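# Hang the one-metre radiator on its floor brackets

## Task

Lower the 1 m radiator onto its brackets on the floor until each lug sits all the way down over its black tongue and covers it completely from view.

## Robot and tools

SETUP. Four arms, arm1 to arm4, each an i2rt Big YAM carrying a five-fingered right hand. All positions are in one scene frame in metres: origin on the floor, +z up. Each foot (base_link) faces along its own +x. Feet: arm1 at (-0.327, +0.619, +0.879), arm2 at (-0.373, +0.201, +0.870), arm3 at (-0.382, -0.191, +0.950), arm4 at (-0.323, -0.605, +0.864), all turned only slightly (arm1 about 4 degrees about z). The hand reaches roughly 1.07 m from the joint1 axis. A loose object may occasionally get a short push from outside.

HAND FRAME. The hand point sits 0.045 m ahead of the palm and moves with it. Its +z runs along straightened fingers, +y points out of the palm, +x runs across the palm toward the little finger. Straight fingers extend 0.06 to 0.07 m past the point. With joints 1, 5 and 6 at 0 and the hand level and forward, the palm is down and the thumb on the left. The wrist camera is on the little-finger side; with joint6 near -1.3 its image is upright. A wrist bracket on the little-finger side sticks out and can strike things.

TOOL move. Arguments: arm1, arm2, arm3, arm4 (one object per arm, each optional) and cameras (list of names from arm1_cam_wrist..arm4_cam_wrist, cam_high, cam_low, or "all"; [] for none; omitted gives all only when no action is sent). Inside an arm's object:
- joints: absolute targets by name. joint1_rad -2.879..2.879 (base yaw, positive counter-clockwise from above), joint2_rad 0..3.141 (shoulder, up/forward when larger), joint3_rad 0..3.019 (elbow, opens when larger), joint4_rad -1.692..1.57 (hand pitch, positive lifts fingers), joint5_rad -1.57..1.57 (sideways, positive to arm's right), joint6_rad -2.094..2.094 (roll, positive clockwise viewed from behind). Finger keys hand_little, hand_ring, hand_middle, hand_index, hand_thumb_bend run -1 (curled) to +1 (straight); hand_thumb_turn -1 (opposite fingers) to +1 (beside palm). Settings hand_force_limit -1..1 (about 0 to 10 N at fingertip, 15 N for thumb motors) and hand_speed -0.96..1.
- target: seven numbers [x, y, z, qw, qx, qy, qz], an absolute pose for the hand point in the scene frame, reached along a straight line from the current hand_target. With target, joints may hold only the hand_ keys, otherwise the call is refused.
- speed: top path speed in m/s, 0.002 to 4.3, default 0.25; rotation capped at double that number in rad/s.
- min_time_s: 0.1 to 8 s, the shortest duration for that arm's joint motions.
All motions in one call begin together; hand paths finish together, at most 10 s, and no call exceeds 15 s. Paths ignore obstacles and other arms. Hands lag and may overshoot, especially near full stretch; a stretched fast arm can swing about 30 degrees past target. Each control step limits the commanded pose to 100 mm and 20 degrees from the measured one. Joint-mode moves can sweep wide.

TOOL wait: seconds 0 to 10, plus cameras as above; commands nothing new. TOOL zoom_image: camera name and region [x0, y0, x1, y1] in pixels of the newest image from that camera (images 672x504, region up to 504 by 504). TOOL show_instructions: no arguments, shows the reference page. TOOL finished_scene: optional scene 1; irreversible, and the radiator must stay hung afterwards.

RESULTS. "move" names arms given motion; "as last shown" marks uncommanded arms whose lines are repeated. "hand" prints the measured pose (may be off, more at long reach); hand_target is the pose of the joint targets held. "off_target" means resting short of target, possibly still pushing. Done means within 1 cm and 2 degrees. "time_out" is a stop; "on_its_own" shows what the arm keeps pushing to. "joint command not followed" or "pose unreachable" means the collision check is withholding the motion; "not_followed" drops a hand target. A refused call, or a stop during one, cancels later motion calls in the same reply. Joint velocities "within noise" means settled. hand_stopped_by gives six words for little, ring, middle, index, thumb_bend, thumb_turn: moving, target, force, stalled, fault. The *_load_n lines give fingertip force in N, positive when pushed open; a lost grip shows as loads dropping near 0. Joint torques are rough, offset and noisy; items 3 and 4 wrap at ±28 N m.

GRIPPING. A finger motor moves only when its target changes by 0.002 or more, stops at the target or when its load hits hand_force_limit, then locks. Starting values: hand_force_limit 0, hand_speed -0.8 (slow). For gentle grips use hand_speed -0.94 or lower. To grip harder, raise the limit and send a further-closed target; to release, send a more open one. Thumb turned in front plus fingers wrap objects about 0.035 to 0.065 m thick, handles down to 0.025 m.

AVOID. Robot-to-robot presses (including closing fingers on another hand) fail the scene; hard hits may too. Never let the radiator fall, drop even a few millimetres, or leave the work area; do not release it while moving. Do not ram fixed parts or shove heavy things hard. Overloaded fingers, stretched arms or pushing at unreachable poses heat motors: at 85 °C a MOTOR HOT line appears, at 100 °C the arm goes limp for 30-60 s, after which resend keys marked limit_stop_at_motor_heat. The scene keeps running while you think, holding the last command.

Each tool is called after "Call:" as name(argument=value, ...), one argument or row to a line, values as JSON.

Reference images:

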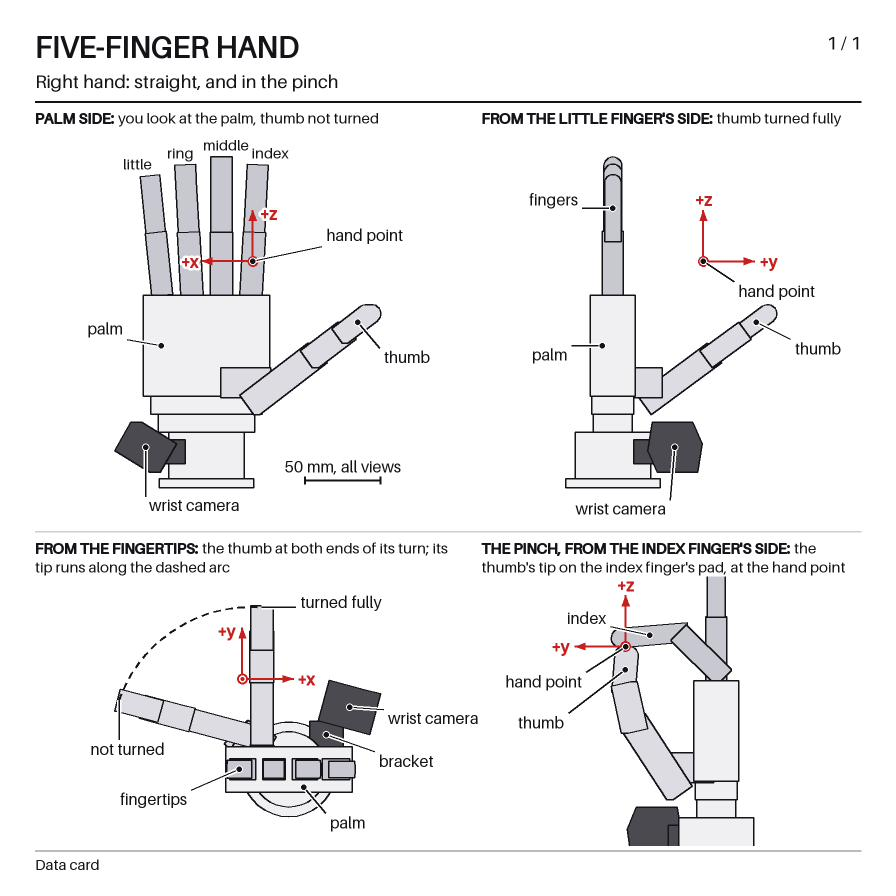

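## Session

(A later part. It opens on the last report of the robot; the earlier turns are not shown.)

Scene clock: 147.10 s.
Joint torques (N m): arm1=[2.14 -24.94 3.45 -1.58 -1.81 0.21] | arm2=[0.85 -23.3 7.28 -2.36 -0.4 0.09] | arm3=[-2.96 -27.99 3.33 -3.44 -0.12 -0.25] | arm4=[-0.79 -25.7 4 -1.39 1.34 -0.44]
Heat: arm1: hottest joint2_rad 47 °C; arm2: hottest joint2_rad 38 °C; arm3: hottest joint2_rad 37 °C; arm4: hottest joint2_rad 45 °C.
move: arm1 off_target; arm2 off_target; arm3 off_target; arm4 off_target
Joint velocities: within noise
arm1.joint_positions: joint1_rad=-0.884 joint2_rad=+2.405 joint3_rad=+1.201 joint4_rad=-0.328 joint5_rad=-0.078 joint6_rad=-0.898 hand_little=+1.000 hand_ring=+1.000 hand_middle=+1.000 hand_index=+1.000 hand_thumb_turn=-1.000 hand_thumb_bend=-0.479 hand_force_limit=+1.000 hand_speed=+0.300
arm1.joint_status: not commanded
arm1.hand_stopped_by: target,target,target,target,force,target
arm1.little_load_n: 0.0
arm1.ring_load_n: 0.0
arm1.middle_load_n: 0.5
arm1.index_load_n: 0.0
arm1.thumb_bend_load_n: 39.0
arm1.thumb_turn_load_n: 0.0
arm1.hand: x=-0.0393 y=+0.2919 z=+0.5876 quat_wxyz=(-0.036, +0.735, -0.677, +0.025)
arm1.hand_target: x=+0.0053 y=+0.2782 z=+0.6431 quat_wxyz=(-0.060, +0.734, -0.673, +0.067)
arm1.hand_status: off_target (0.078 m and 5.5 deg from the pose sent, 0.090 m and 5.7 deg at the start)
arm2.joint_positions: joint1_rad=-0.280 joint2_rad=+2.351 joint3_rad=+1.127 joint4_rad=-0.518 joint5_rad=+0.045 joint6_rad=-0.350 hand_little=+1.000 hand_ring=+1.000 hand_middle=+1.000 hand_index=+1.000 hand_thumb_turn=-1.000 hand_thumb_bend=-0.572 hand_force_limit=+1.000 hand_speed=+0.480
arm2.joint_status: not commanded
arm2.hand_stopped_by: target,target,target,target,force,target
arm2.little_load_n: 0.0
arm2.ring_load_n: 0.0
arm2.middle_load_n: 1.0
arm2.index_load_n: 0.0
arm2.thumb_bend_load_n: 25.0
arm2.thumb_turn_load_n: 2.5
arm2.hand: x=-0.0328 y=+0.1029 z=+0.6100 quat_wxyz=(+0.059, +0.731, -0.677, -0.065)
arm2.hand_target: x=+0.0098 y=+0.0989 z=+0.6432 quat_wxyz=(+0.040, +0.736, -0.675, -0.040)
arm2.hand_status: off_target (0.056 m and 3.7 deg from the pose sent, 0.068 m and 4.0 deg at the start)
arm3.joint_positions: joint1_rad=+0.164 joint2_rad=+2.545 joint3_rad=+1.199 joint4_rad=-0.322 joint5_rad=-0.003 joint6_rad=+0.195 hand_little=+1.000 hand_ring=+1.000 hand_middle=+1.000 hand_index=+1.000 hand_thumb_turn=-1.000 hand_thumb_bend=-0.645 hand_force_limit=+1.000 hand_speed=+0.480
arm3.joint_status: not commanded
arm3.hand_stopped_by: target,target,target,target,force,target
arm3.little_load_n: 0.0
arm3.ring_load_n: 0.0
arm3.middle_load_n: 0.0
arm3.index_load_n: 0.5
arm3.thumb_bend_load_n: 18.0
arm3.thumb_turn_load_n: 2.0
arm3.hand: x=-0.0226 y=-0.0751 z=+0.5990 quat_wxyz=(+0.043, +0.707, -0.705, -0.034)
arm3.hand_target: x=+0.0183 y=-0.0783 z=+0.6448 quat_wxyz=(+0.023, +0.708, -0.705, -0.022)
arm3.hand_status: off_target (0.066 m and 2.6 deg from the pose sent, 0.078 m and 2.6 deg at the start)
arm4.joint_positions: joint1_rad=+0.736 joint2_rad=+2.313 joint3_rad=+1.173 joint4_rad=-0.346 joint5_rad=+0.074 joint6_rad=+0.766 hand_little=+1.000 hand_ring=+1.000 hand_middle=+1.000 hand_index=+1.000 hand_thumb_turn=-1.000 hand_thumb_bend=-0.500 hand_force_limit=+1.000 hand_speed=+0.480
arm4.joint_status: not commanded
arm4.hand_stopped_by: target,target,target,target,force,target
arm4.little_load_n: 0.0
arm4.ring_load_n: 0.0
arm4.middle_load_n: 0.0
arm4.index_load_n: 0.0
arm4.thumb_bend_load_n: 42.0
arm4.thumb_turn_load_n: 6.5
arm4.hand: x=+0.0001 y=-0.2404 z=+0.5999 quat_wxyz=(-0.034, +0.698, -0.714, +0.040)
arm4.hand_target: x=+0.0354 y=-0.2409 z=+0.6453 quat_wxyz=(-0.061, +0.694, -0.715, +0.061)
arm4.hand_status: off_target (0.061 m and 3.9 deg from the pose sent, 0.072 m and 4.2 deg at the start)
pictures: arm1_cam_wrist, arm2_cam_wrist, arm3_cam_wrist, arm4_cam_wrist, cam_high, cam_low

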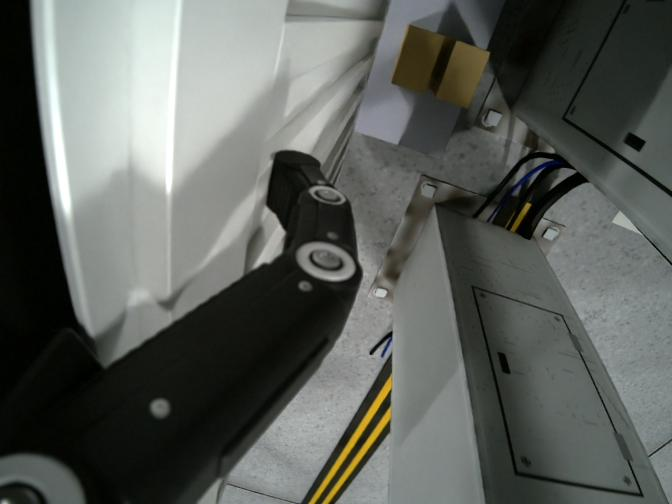

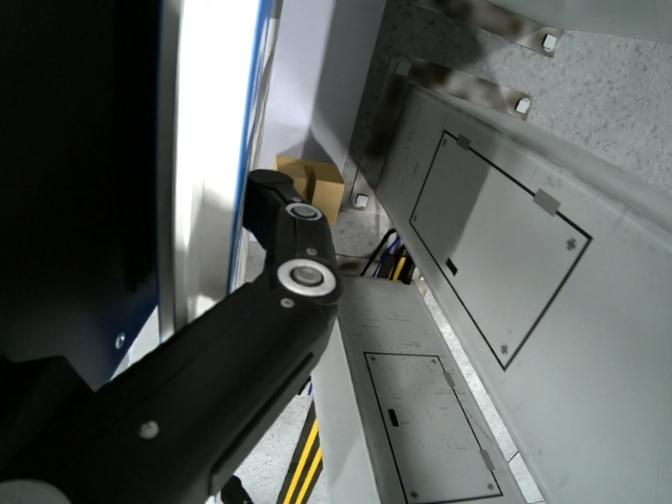

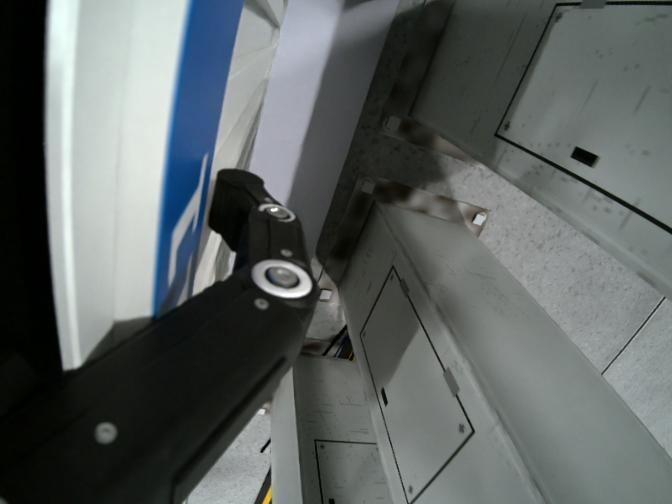

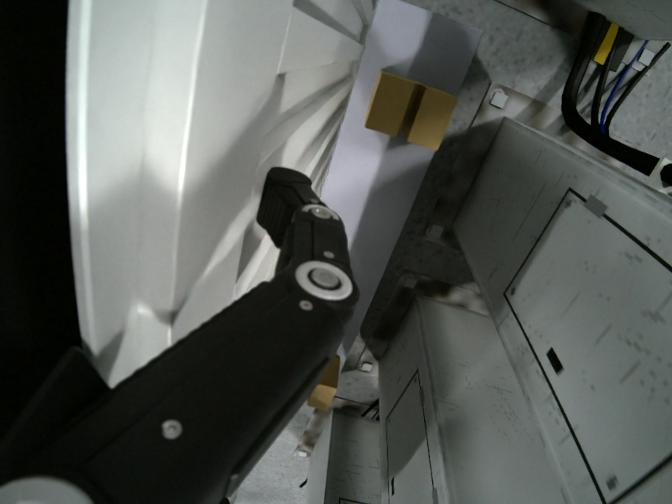

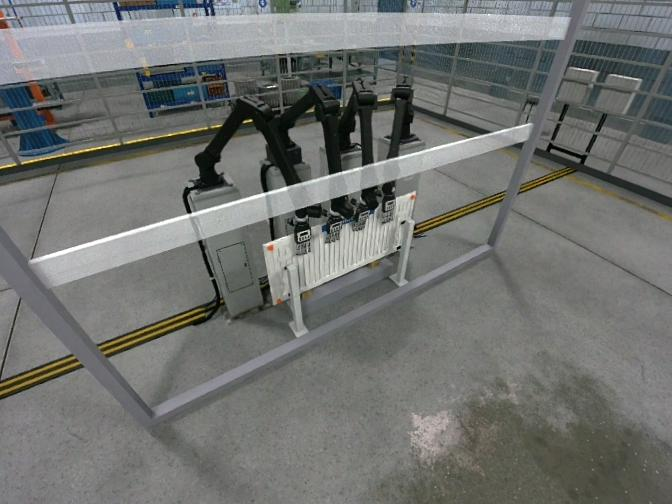

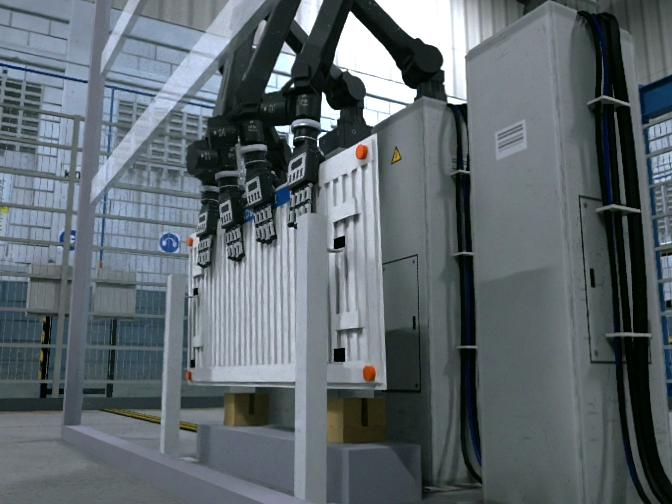

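Call:
move(
  arm1={"target": [0.020, 0.276, 0.652, -0.074, 0.732, -0.673, 0.081], "speed": 0.03},
  arm2={"target": [0.024, 0.0975, 0.648, 0.026, 0.736, -0.676, -0.026], "speed": 0.03},
  arm3={"target": [0.033, -0.0792, 0.653, 0.009, 0.708, -0.706, -0.009], "speed": 0.03},
  arm4={"target": [0.049, -0.2415, 0.653, -0.075, 0.694, -0.713, 0.075], "speed": 0.03},
  cameras=["all"],
)

Call:
zoom_image(
  camera="cam_low",
  region=[310, 190, 400, 280],
)

Call:
zoom_image(
  camera="cam_low",
  region=[310, 290, 400, 380],
)

Call:
zoom_image(
  camera="cam_low",
  region=[160, 240, 260, 380],
)

Call:
zoom_image(
  camera="cam_high",
  region=[265, 245, 305, 285],
)

Call:
zoom_image(
  camera="cam_high",
  region=[385, 195, 425, 235],
)

Scene clock: 149.53 s.
Joint torques (N m): arm1=[2.78 -25.82 3.59 -0.96 -2.45 0.25] | arm2=[0.85 -24.53 7.28 -1.62 -0.67 0.09] | arm3=[-3.19 -29.57 2.84 -2.25 0.16 -0.27] | arm4=[-1.9 -27.63 3.66 -0.84 1.96 -0.48]
Heat: arm1: hottest joint2_rad 48 °C; arm2: hottest joint2_rad 38 °C; arm3: hottest joint2_rad 38 °C; arm4: hottest joint2_rad 45 °C.
move: arm1 off_target; arm2 off_target; arm3 off_target; arm4 off_target
Joint velocities: within noise
arm1.joint_positions: joint1_rad=-0.884 joint2_rad=+2.405 joint3_rad=+1.201 joint4_rad=-0.328 joint5_rad=-0.089 joint6_rad=-0.899 hand_little=+1.000 hand_ring=+1.000 hand_middle=+1.000 hand_index=+1.000 hand_thumb_turn=-1.000 hand_thumb_bend=-0.474 hand_force_limit=+1.000 hand_speed=+0.300
arm1.joint_status: not commanded
arm1.hand_stopped_by: target,target,target,target,force,target
arm1.little_load_n: 0.0
arm1.ring_load_n: 0.0
arm1.middle_load_n: 0.0
arm1.index_load_n: 0.0
arm1.thumb_bend_load_n: 39.5
arm1.thumb_turn_load_n: 0.0
arm1.hand: x=-0.0374 y=+0.2930 z=+0.5876 quat_wxyz=(-0.042, +0.735, -0.676, +0.026)
arm1.hand_target: x=+0.0163 y=+0.2776 z=+0.6472 quat_wxyz=(-0.075, +0.733, -0.671, +0.080)
arm1.hand_status: off_target (0.088 m and 7.4 deg from the pose sent, 0.089 m and 7.8 deg at the start)
arm2.joint_positions: joint1_rad=-0.280 joint2_rad=+2.351 joint3_rad=+1.127 joint4_rad=-0.514 joint5_rad=+0.040 joint6_rad=-0.350 hand_little=+1.000 hand_ring=+1.000 hand_middle=+1.000 hand_index=+1.000 hand_thumb_turn=-1.000 hand_thumb_bend=-0.572 hand_force_limit=+1.000 hand_speed=+0.480
arm2.joint_status: not commanded
arm2.hand_stopped_by: target,target,target,target,force,target
arm2.little_load_n: 0.0
arm2.ring_load_n: 0.0
arm2.middle_load_n: 1.0
arm2.index_load_n: -0.5
arm2.thumb_bend_load_n: 24.0
arm2.thumb_turn_load_n: 2.5
arm2.hand: x=-0.0318 y=+0.1033 z=+0.6096 quat_wxyz=(+0.056, +0.730, -0.678, -0.065)
arm2.hand_target: x=+0.0210 y=+0.0980 z=+0.6473 quat_wxyz=(+0.026, +0.736, -0.676, -0.026)
arm2.hand_status: off_target (0.068 m and 5.7 deg from the pose sent, 0.069 m and 5.9 deg at the start)
arm3.joint_positions: joint1_rad=+0.164 joint2_rad=+2.545 joint3_rad=+1.201 joint4_rad=-0.321 joint5_rad=-0.002 joint6_rad=+0.195 hand_little=+1.000 hand_ring=+1.000 hand_middle=+1.000 hand_index=+1.000 hand_thumb_turn=-1.000 hand_thumb_bend=-0.645 hand_force_limit=+1.000 hand_speed=+0.480
arm3.joint_status: not commanded
arm3.hand_stopped_by: target,target,target,target,force,target
arm3.little_load_n: 0.0
arm3.ring_load_n: 0.0
arm3.middle_load_n: 0.0
arm3.index_load_n: 0.5
arm3.thumb_bend_load_n: 18.0
arm3.thumb_turn_load_n: 2.0
arm3.hand: x=-0.0212 y=-0.0751 z=+0.5989 quat_wxyz=(+0.042, +0.707, -0.706, -0.032)
arm3.hand_target: x=+0.0297 y=-0.0793 z=+0.6483 quat_wxyz=(+0.009, +0.708, -0.706, -0.008)
arm3.hand_status: off_target (0.077 m and 4.7 deg from the pose sent, 0.077 m and 4.8 deg at the start)
arm4.joint_positions: joint1_rad=+0.736 joint2_rad=+2.313 joint3_rad=+1.173 joint4_rad=-0.341 joint5_rad=+0.083 joint6_rad=+0.766 hand_little=+1.000 hand_ring=+1.000 hand_middle=+1.000 hand_index=+1.000 hand_thumb_turn=-1.000 hand_thumb_bend=-0.493 hand_force_limit=+1.000 hand_speed=+0.480
arm4.joint_status: not commanded
arm4.hand_stopped_by: target,target,target,target,force,target
arm4.little_load_n: 0.0
arm4.ring_load_n: 0.0
arm4.middle_load_n: 0.0
arm4.index_load_n: 0.0
arm4.thumb_bend_load_n: 42.0
arm4.thumb_turn_load_n: 7.0
arm4.hand: x=+0.0024 y=-0.2409 z=+0.5995 quat_wxyz=(-0.037, +0.698, -0.714, +0.045)
arm4.hand_target: x=+0.0469 y=-0.2421 z=+0.6490 quat_wxyz=(-0.074, +0.692, -0.714, +0.076)
arm4.hand_status: off_target (0.071 m and 5.6 deg from the pose sent, 0.072 m and 6.2 deg at the start)
pictures: arm1_cam_wrist, arm2_cam_wrist, arm3_cam_wrist, arm4_cam_wrist, cam_high, cam_low

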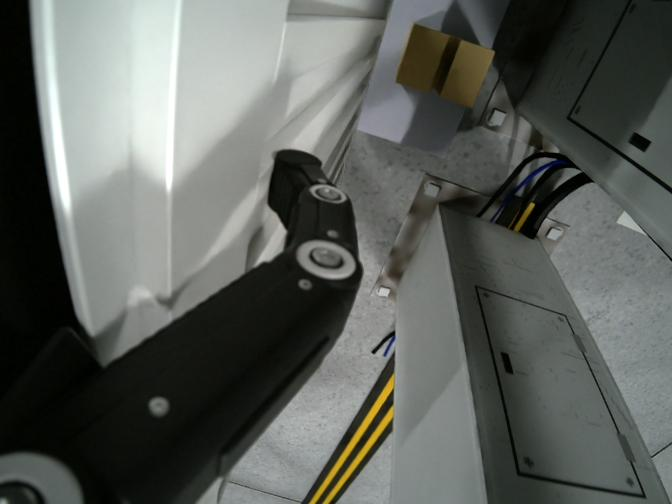

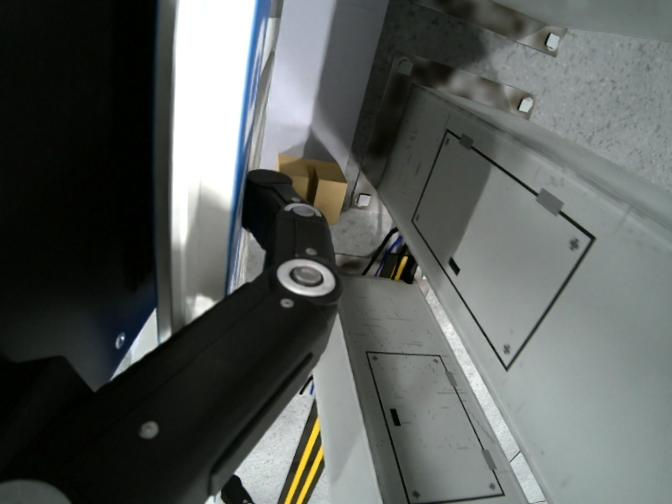

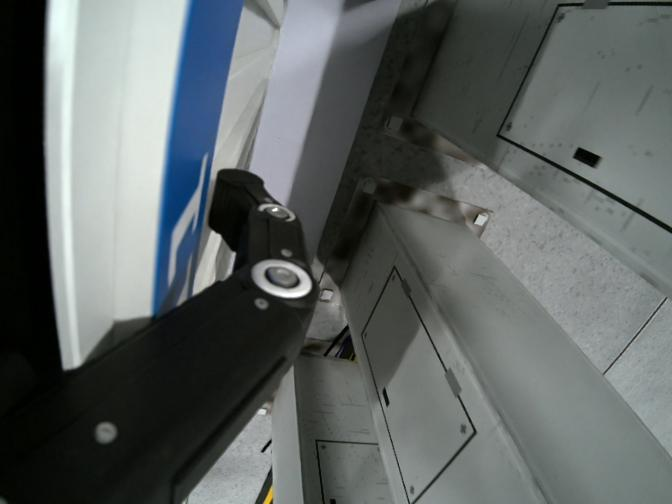

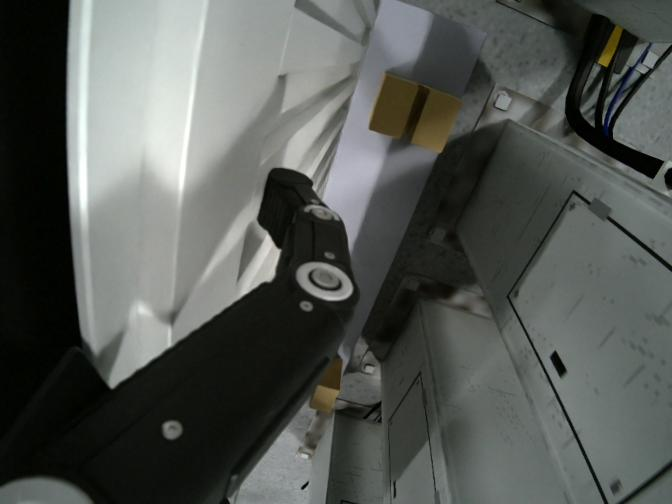

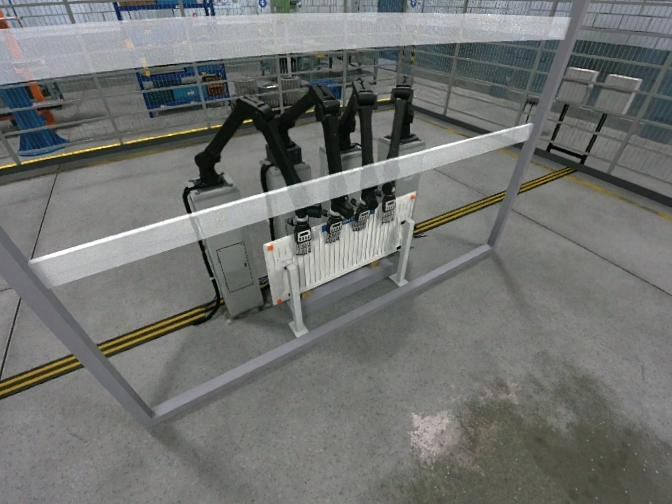

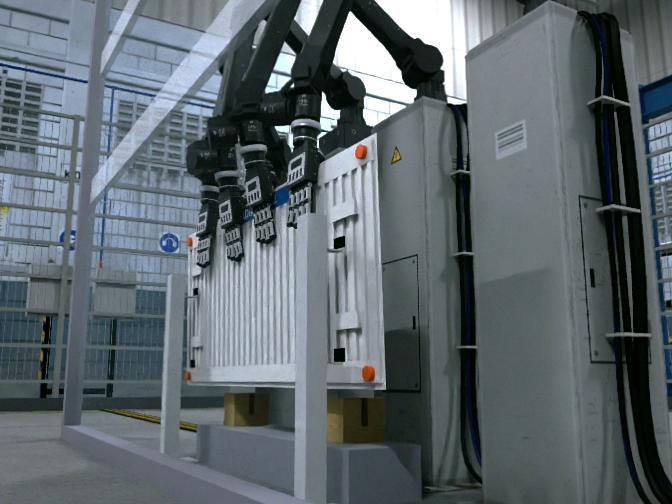

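Scaled by 5.600 from the camera's image (finer frame: 960x720).

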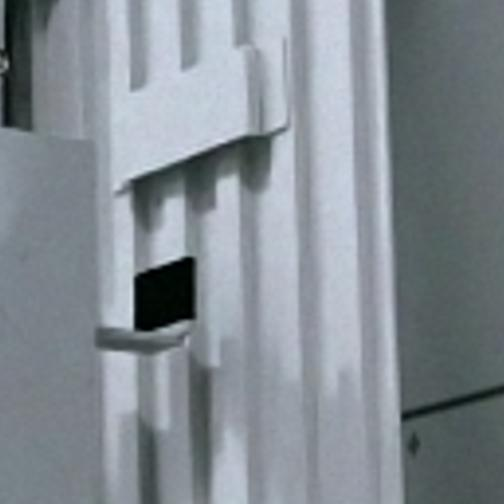

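Scaled by 5.600 from the camera's image (finer frame: 960x720).

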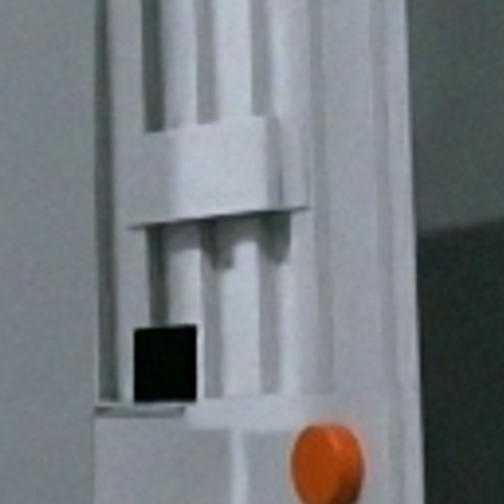

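Scaled by 3.600 from the camera's image (finer frame: 960x720).

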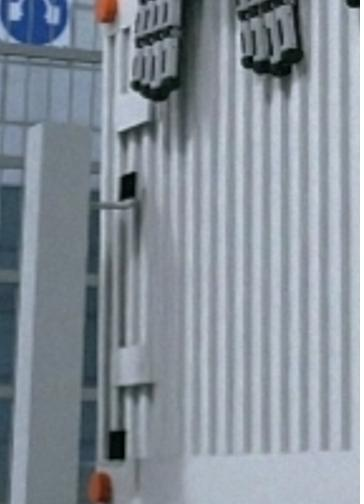

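Scaled by 12.600 from the camera's image (finer frame: 960x720).

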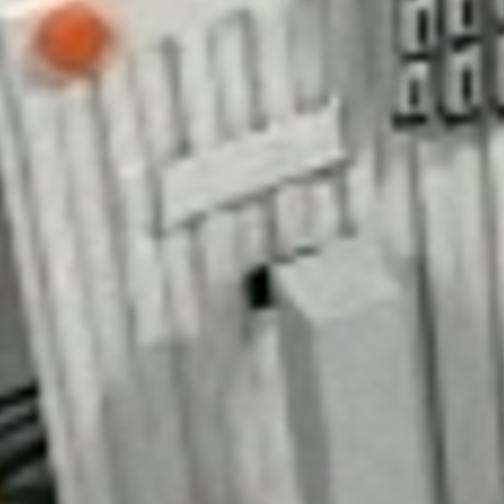

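Scaled by 12.600 from the camera's image (finer frame: 960x720).

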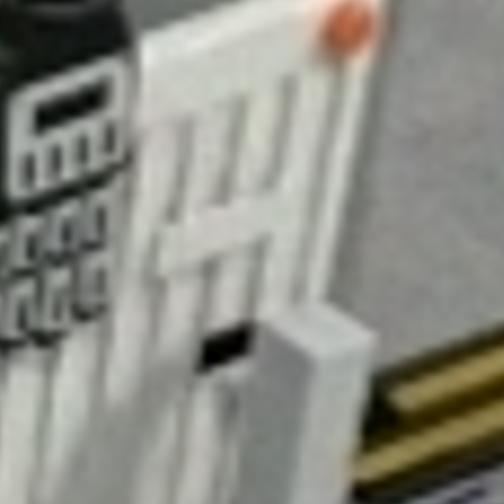

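Call:
move(
  arm1={"target": [0.037, 0.275, 0.652, -0.080, 0.732, -0.672, 0.087], "speed": 0.03},
  arm2={"target": [0.041, 0.0965, 0.648, 0.020, 0.736, -0.676, -0.020], "speed": 0.03},
  arm3={"target": [0.050, -0.0802, 0.653, 0.003, 0.708, -0.706, -0.003], "speed": 0.03},
  arm4={"target": [0.066, -0.2425, 0.653, -0.080, 0.693, -0.712, 0.080], "speed": 0.03},
  cameras=["cam_low", "cam_high"],
)

Call:
zoom_image(
  camera="cam_low",
  region=[310, 190, 400, 280],
)

Call:
zoom_image(
  camera="cam_low",
  region=[310, 290, 400, 380],
)

Call:
zoom_image(
  camera="cam_low",
  region=[160, 240, 260, 380],
)

Call:
zoom_image(
  camera="cam_high",
  region=[265, 245, 305, 285],
)

Call:
zoom_image(
  camera="cam_high",
  region=[385, 195, 425, 235],
)

Scene clock: 151.90 s.
Joint torques (N m): arm1=[3.84 -25.29 4.98 -0.8 -2.19 0.46] | arm2=[1.55 -24.12 10.19 -2.7 -0.32 0.12] | arm3=[-3.72 -29.27 4.34 -2.15 0.21 -0.27] | arm4=[-3.14 -26.23 5.5 -1.02 1.62 -0.68]
Heat: arm1: hottest joint2_rad 48 °C; arm2: hottest joint2_rad 38 °C; arm3: hottest joint2_rad 38 °C; arm4: hottest joint2_rad 46 °C.
move: arm1 off_target; arm2 off_target; arm3 off_target; arm4 off_target
Joint velocities: within noise
arm1.joint_positions: joint1_rad=-0.884 joint2_rad=+2.406 joint3_rad=+1.211 joint4_rad=-0.339 joint5_rad=-0.109 joint6_rad=-0.901 hand_little=+1.000 hand_ring=+1.000 hand_middle=+1.000 hand_index=+1.000 hand_thumb_turn=-1.000 hand_thumb_bend=-0.470 hand_force_limit=+1.000 hand_speed=+0.300
arm1.joint_status: not commanded
arm1.hand_stopped_by: target,target,target,target,force,target
arm1.little_load_n: 0.0
arm1.ring_load_n: 0.0
arm1.middle_load_n: 0.0
arm1.index_load_n: 0.0
arm1.thumb_bend_load_n: 37.5
arm1.thumb_turn_load_n: 0.0
arm1.hand: x=-0.0331 y=+0.2940 z=+0.5881 quat_wxyz=(-0.052, +0.735, -0.675, +0.025)
arm1.hand_target: x=+0.0327 y=+0.2775 z=+0.6486 quat_wxyz=(-0.082, +0.733, -0.670, +0.086)
arm1.hand_status: off_target (0.097 m and 7.8 deg from the pose sent, 0.100 m and 8.3 deg at the start)
arm2.joint_positions: joint1_rad=-0.280 joint2_rad=+2.353 joint3_rad=+1.127 joint4_rad=-0.494 joint5_rad=+0.025 joint6_rad=-0.350 hand_little=+1.000 hand_ring=+1.000 hand_middle=+1.000 hand_index=+1.000 hand_thumb_turn=-1.000 hand_thumb_bend=-0.572 hand_force_limit=+1.000 hand_speed=+0.480
arm2.joint_status: not commanded
arm2.hand_stopped_by: target,target,target,target,force,target
arm2.little_load_n: 0.0
arm2.ring_load_n: 0.0
arm2.middle_load_n: 1.5
arm2.index_load_n: 0.0
arm2.thumb_bend_load_n: 22.5
arm2.thumb_turn_load_n: 0.5
arm2.hand: x=-0.0263 y=+0.1048 z=+0.6068 quat_wxyz=(+0.045, +0.730, -0.679, -0.060)
arm2.hand_target: x=+0.0372 y=+0.0977 z=+0.6483 quat_wxyz=(+0.019, +0.737, -0.676, -0.019)
arm2.hand_status: off_target (0.079 m and 5.5 deg from the pose sent, 0.083 m and 6.7 deg at the start)
arm3.joint_positions: joint1_rad=+0.164 joint2_rad=+2.545 joint3_rad=+1.220 joint4_rad=-0.336 joint5_rad=+0.001 joint6_rad=+0.188 hand_little=+1.000 hand_ring=+1.000 hand_middle=+1.000 hand_index=+1.000 hand_thumb_turn=-1.000 hand_thumb_bend=-0.645 hand_force_limit=+1.000 hand_speed=+0.480
arm3.joint_status: not commanded
arm3.hand_stopped_by: target,target,target,target,force,target
arm3.little_load_n: 0.0
arm3.ring_load_n: 0.0
arm3.middle_load_n: 0.0
arm3.index_load_n: 1.0
arm3.thumb_bend_load_n: 20.5
arm3.thumb_turn_load_n: 1.0
arm3.hand: x=-0.0134 y=-0.0745 z=+0.6001 quat_wxyz=(+0.041, +0.709, -0.703, -0.030)
arm3.hand_target: x=+0.0463 y=-0.0806 z=+0.6495 quat_wxyz=(+0.003, +0.708, -0.706, -0.002)
arm3.hand_status: off_target (0.083 m and 5.4 deg from the pose sent, 0.090 m and 5.6 deg at the start)
arm4.joint_positions: joint1_rad=+0.733 joint2_rad=+2.313 joint3_rad=+1.179 joint4_rad=-0.342 joint5_rad=+0.101 joint6_rad=+0.760 hand_little=+1.000 hand_ring=+1.000 hand_middle=+1.000 hand_index=+1.000 hand_thumb_turn=-0.999 hand_thumb_bend=-0.488 hand_force_limit=+1.000 hand_speed=+0.480
arm4.joint_status: not commanded
arm4.hand_stopped_by: target,target,target,target,force,target
arm4.little_load_n: 0.0
arm4.ring_load_n: 0.0
arm4.middle_load_n: 0.0
arm4.index_load_n: 0.0
arm4.thumb_bend_load_n: 35.5
arm4.thumb_turn_load_n: 4.0
arm4.hand: x=+0.0082 y=-0.2428 z=+0.5995 quat_wxyz=(-0.038, +0.698, -0.713, +0.054)
arm4.hand_target: x=+0.0633 y=-0.2438 z=+0.6498 quat_wxyz=(-0.079, +0.692, -0.713, +0.082)
arm4.hand_status: off_target (0.079 m and 5.7 deg from the pose sent, 0.083 m and 6.5 deg at the start)
pictures: cam_high, cam_low

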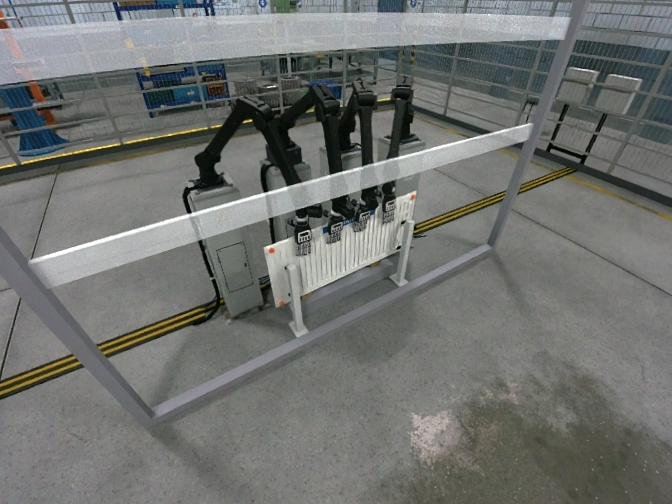

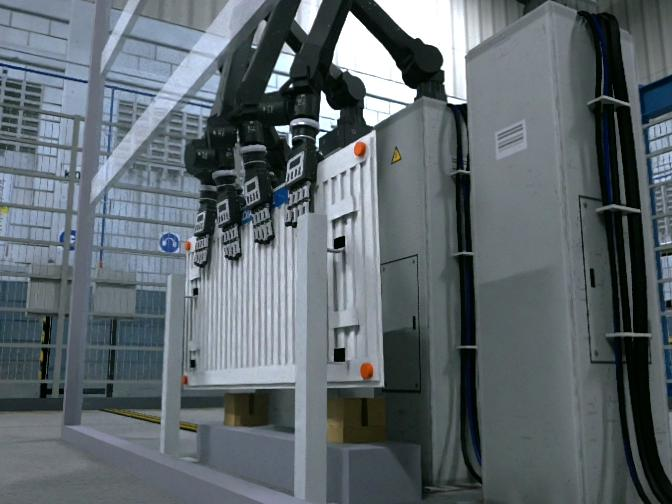

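Scaled by 5.600 from the camera's image (finer frame: 960x720).

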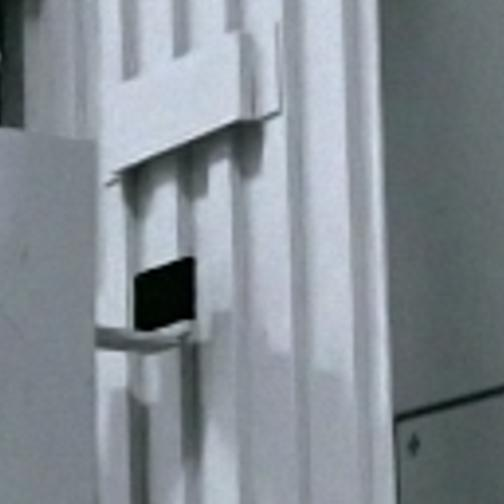

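Scaled by 5.600 from the camera's image (finer frame: 960x720).

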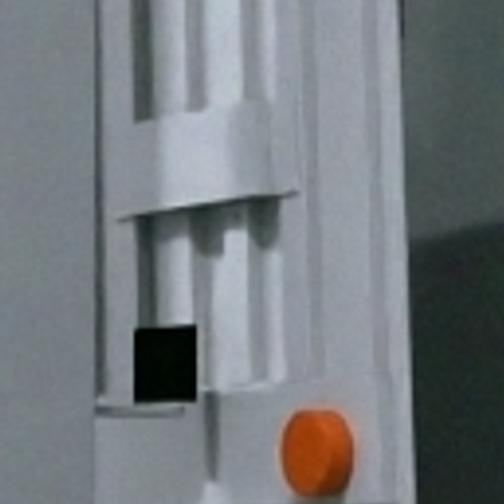

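Scaled by 3.600 from the camera's image (finer frame: 960x720).

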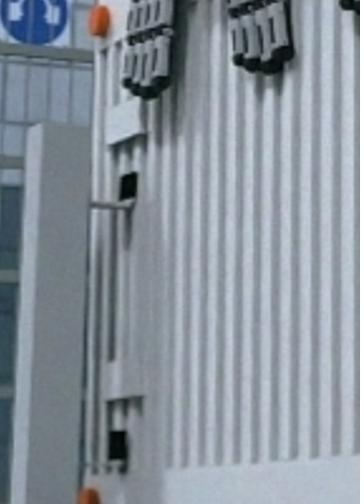

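Scaled by 12.600 from the camera's image (finer frame: 960x720).

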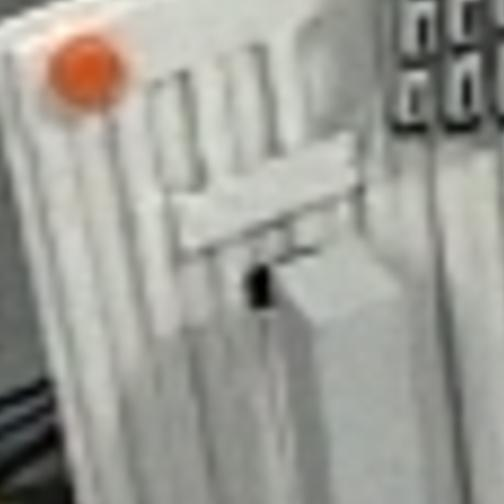

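Scaled by 12.600 from the camera's image (finer frame: 960x720).

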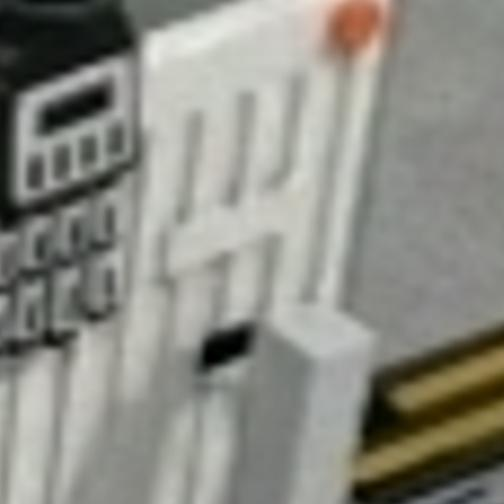

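Call:
move(
  arm1={"target": [0.052, 0.273, 0.642, -0.078, 0.732, -0.672, 0.085], "speed": 0.03},
  arm2={"target": [0.055, 0.0945, 0.641, 0.022, 0.736, -0.676, -0.022], "speed": 0.03},
  arm3={"target": [0.062, -0.0822, 0.648, 0.005, 0.708, -0.706, -0.005], "speed": 0.03},
  arm4={"target": [0.076, -0.2445, 0.651, -0.075, 0.693, -0.713, 0.075], "speed": 0.03},
  cameras=["all"],
)

Call:
zoom_image(
  camera="cam_low",
  region=[310, 190, 400, 280],
)

Call:
zoom_image(
  camera="cam_low",
  region=[310, 290, 400, 380],
)

Call:
zoom_image(
  camera="cam_low",
  region=[160, 240, 260, 380],
)

Call:
zoom_image(
  camera="cam_high",
  region=[265, 245, 305, 285],
)

Call:
zoom_image(
  camera="cam_high",
  region=[385, 195, 425, 235],
)

Scene clock: 156.60 s.
Joint torques (N m): arm1=[0.67 -16.67 4.9 0.16 -0.08 0.02] | arm2=[2.9 -23.3 12.27 -0.43 0.33 0.19] | arm3=[-4.48 -26.87 7.35 -0.9 0.15 -0.17] | arm4=[0.79 -17.85 6.64 0.75 0.05 -0.24]
Heat: arm1: hottest joint2_rad 47 °C; arm2: hottest joint2_rad 39 °C; arm3: hottest joint2_rad 39 °C; arm4: hottest joint2_rad 46 °C.
move: arm1 done; arm2 off_target; arm3 off_target; arm4 done
Joint velocities: within noise
arm1.joint_positions: joint1_rad=-0.823 joint2_rad=+2.317 joint3_rad=+1.291 joint4_rad=-0.381 joint5_rad=-0.161 joint6_rad=-0.835 hand_little=+1.000 hand_ring=+1.000 hand_middle=+1.000 hand_index=+1.000 hand_thumb_turn=-1.000 hand_thumb_bend=-0.485 hand_force_limit=+1.000 hand_speed=+0.300
arm1.joint_status: not commanded
arm1.hand_stopped_by: target,target,target,target,force,target
arm1.little_load_n: 0.0
arm1.ring_load_n: 0.0
arm1.middle_load_n: 0.0
arm1.index_load_n: 0.0
arm1.thumb_bend_load_n: 0.0
arm1.thumb_turn_load_n: 0.0
arm1.hand: x=+0.0482 y=+0.2737 z=+0.6416 quat_wxyz=(-0.078, +0.734, -0.669, +0.086)
arm1.hand_target: x=+0.0519 y=+0.2731 z=+0.6420 quat_wxyz=(-0.078, +0.732, -0.672, +0.085)
arm1.hand_status: done (0.004 m and 0.4 deg from the pose sent, 0.103 m and 7.5 deg at the start; pose on its path clipped on 32 of 74 steps)
arm2.joint_positions: joint1_rad=-0.293 joint2_rad=+2.367 joint3_rad=+1.153 joint4_rad=-0.588 joint5_rad=+0.006 joint6_rad=-0.349 hand_little=+1.000 hand_ring=+1.000 hand_middle=+1.000 hand_index=+1.000 hand_thumb_turn=-1.000 hand_thumb_bend=-0.578 hand_force_limit=+1.000 hand_speed=+0.480
arm2.joint_status: not commanded
arm2.hand_stopped_by: target,target,target,target,force,target
arm2.little_load_n: 0.0
arm2.ring_load_n: 0.5
arm2.middle_load_n: 0.0
arm2.index_load_n: 0.0
arm2.thumb_bend_load_n: 0.0
arm2.thumb_turn_load_n: 0.0
arm2.hand: x=-0.0397 y=+0.1081 z=+0.6134 quat_wxyz=(+0.055, +0.723, -0.681, -0.102)
arm2.hand_target: x=+0.0497 y=+0.0972 z=+0.6473 quat_wxyz=(+0.020, +0.736, -0.676, -0.022)
arm2.hand_status: off_target (0.100 m and 10.0 deg from the pose sent, 0.089 m and 5.2 deg at the start)
arm3.joint_positions: joint1_rad=+0.164 joint2_rad=+2.532 joint3_rad=+1.227 joint4_rad=-0.401 joint5_rad=+0.003 joint6_rad=+0.170 hand_little=+1.000 hand_ring=+1.000 hand_middle=+1.000 hand_index=+1.000 hand_thumb_turn=-1.000 hand_thumb_bend=-0.650 hand_force_limit=+1.000 hand_speed=+0.480
arm3.joint_status: not commanded
arm3.hand_stopped_by: target,target,target,target,force,target
arm3.little_load_n: 0.0
arm3.ring_load_n: 0.0
arm3.middle_load_n: 0.5
arm3.index_load_n: 0.0
arm3.thumb_bend_load_n: 0.0
arm3.thumb_turn_load_n: 0.0
arm3.hand: x=-0.0194 y=-0.0772 z=+0.6106 quat_wxyz=(+0.060, +0.715, -0.696, -0.042)
arm3.hand_target: x=+0.0580 y=-0.0837 z=+0.6495 quat_wxyz=(+0.006, +0.708, -0.706, -0.003)
arm3.hand_status: off_target (0.090 m and 7.7 deg from the pose sent, 0.090 m and 5.1 deg at the start)
arm4.joint_positions: joint1_rad=+0.664 joint2_rad=+2.214 joint3_rad=+1.219 joint4_rad=-0.409 joint5_rad=+0.131 joint6_rad=+0.700 hand_little=+1.000 hand_ring=+1.000 hand_middle=+1.000 hand_index=+1.000 hand_thumb_turn=-1.000 hand_thumb_bend=-0.503 hand_force_limit=+1.000 hand_speed=+0.480
arm4.joint_status: not commanded
arm4.hand_stopped_by: target,target,target,target,force,target
arm4.little_load_n: 0.0
arm4.ring_load_n: 0.0
arm4.middle_load_n: -0.5
arm4.index_load_n: 0.0
arm4.thumb_bend_load_n: 0.0
arm4.thumb_turn_load_n: 0.0
arm4.hand: x=+0.0673 y=-0.2481 z=+0.6530 quat_wxyz=(-0.069, +0.691, -0.716, +0.075)
arm4.hand_target: x=+0.0759 y=-0.2445 z=+0.6512 quat_wxyz=(-0.075, +0.693, -0.713, +0.075)
arm4.hand_status: done (0.010 m and 0.8 deg from the pose sent, 0.085 m and 4.9 deg at the start)
pictures: arm1_cam_wrist, arm2_cam_wrist, arm3_cam_wrist, arm4_cam_wrist, cam_high, cam_low

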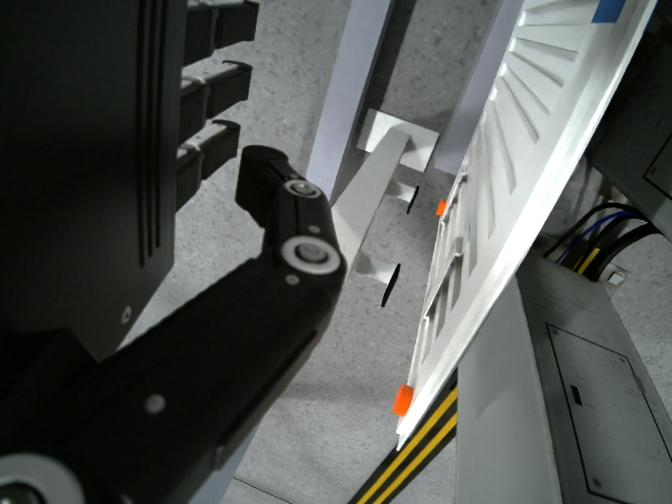

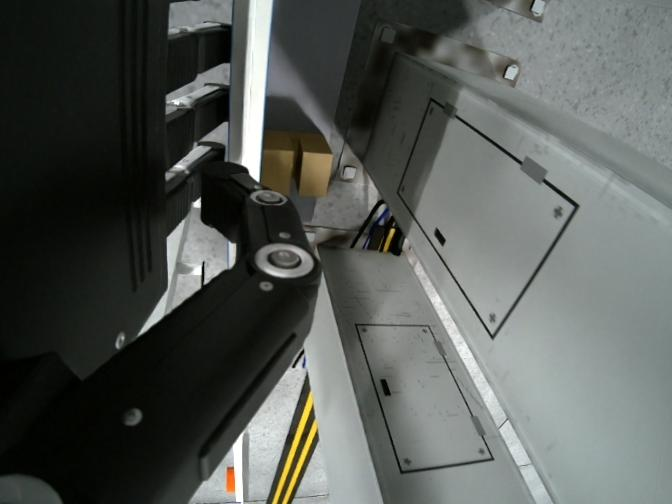

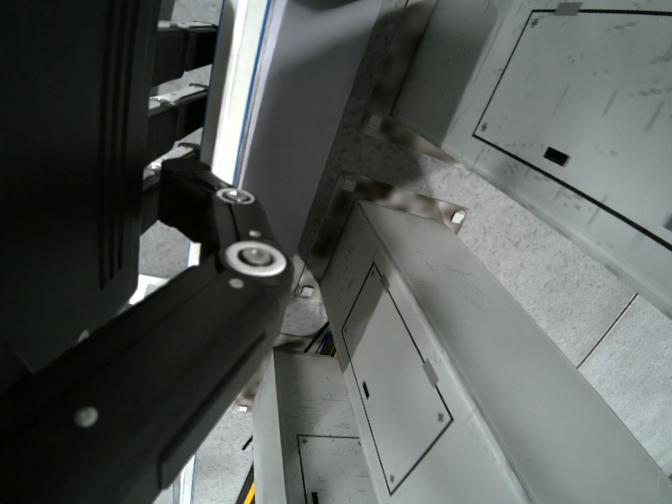

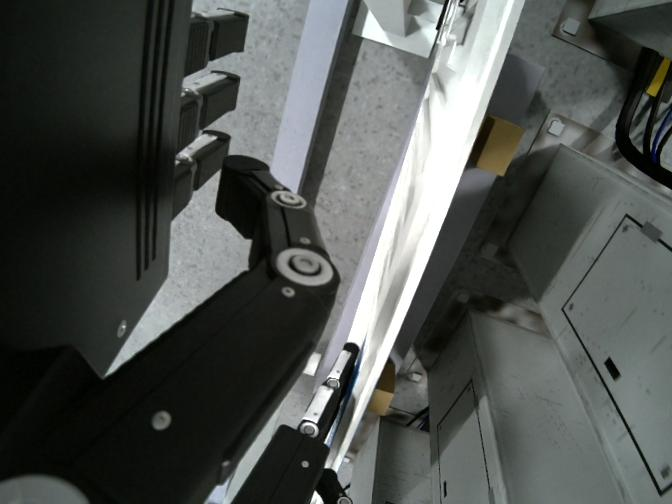

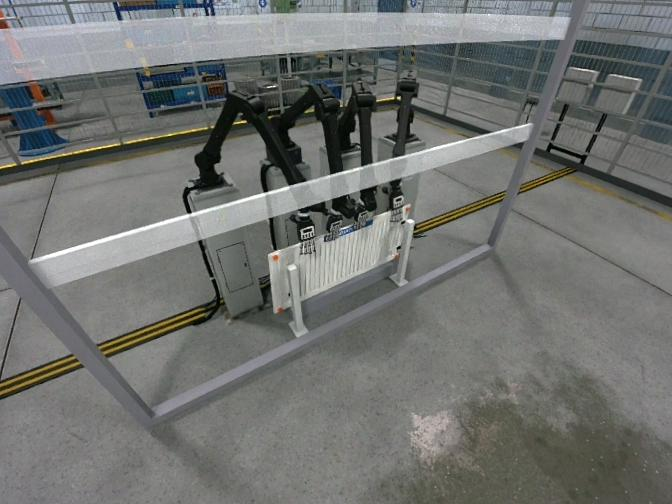

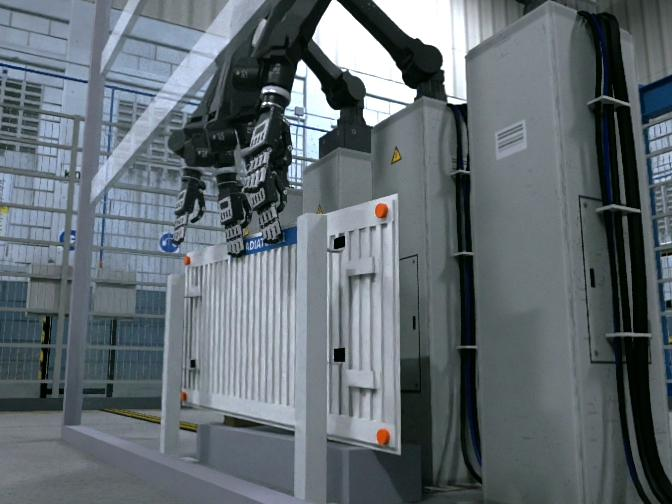

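Scaled by 5.600 from the camera's image (finer frame: 960x720).

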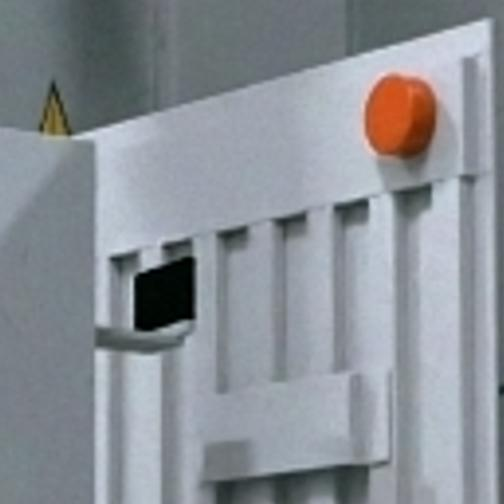

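Scaled by 5.600 from the camera's image (finer frame: 960x720).

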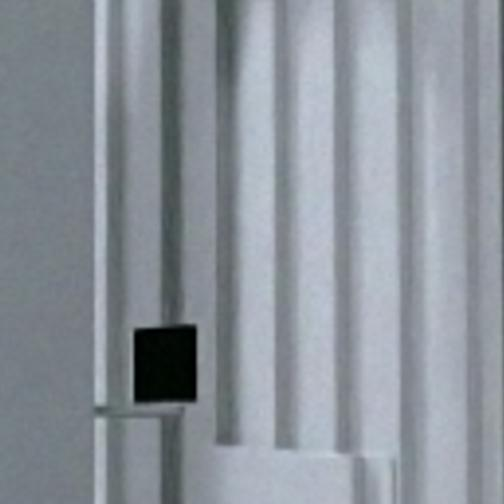

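Scaled by 3.600 from the camera's image (finer frame: 960x720).

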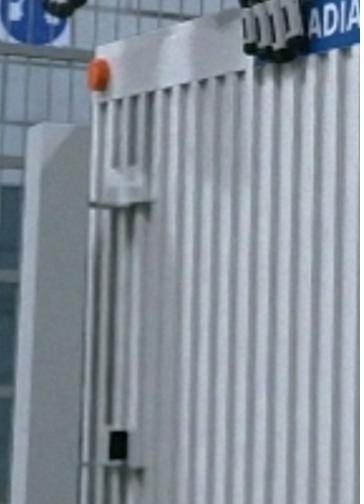

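Scaled by 12.600 from the camera's image (finer frame: 960x720).

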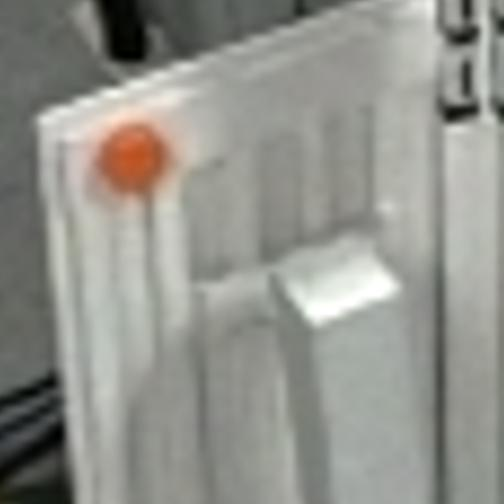

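Scaled by 12.600 from the camera's image (finer frame: 960x720).

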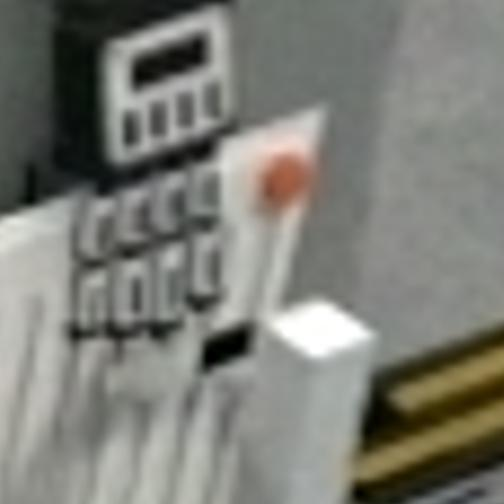

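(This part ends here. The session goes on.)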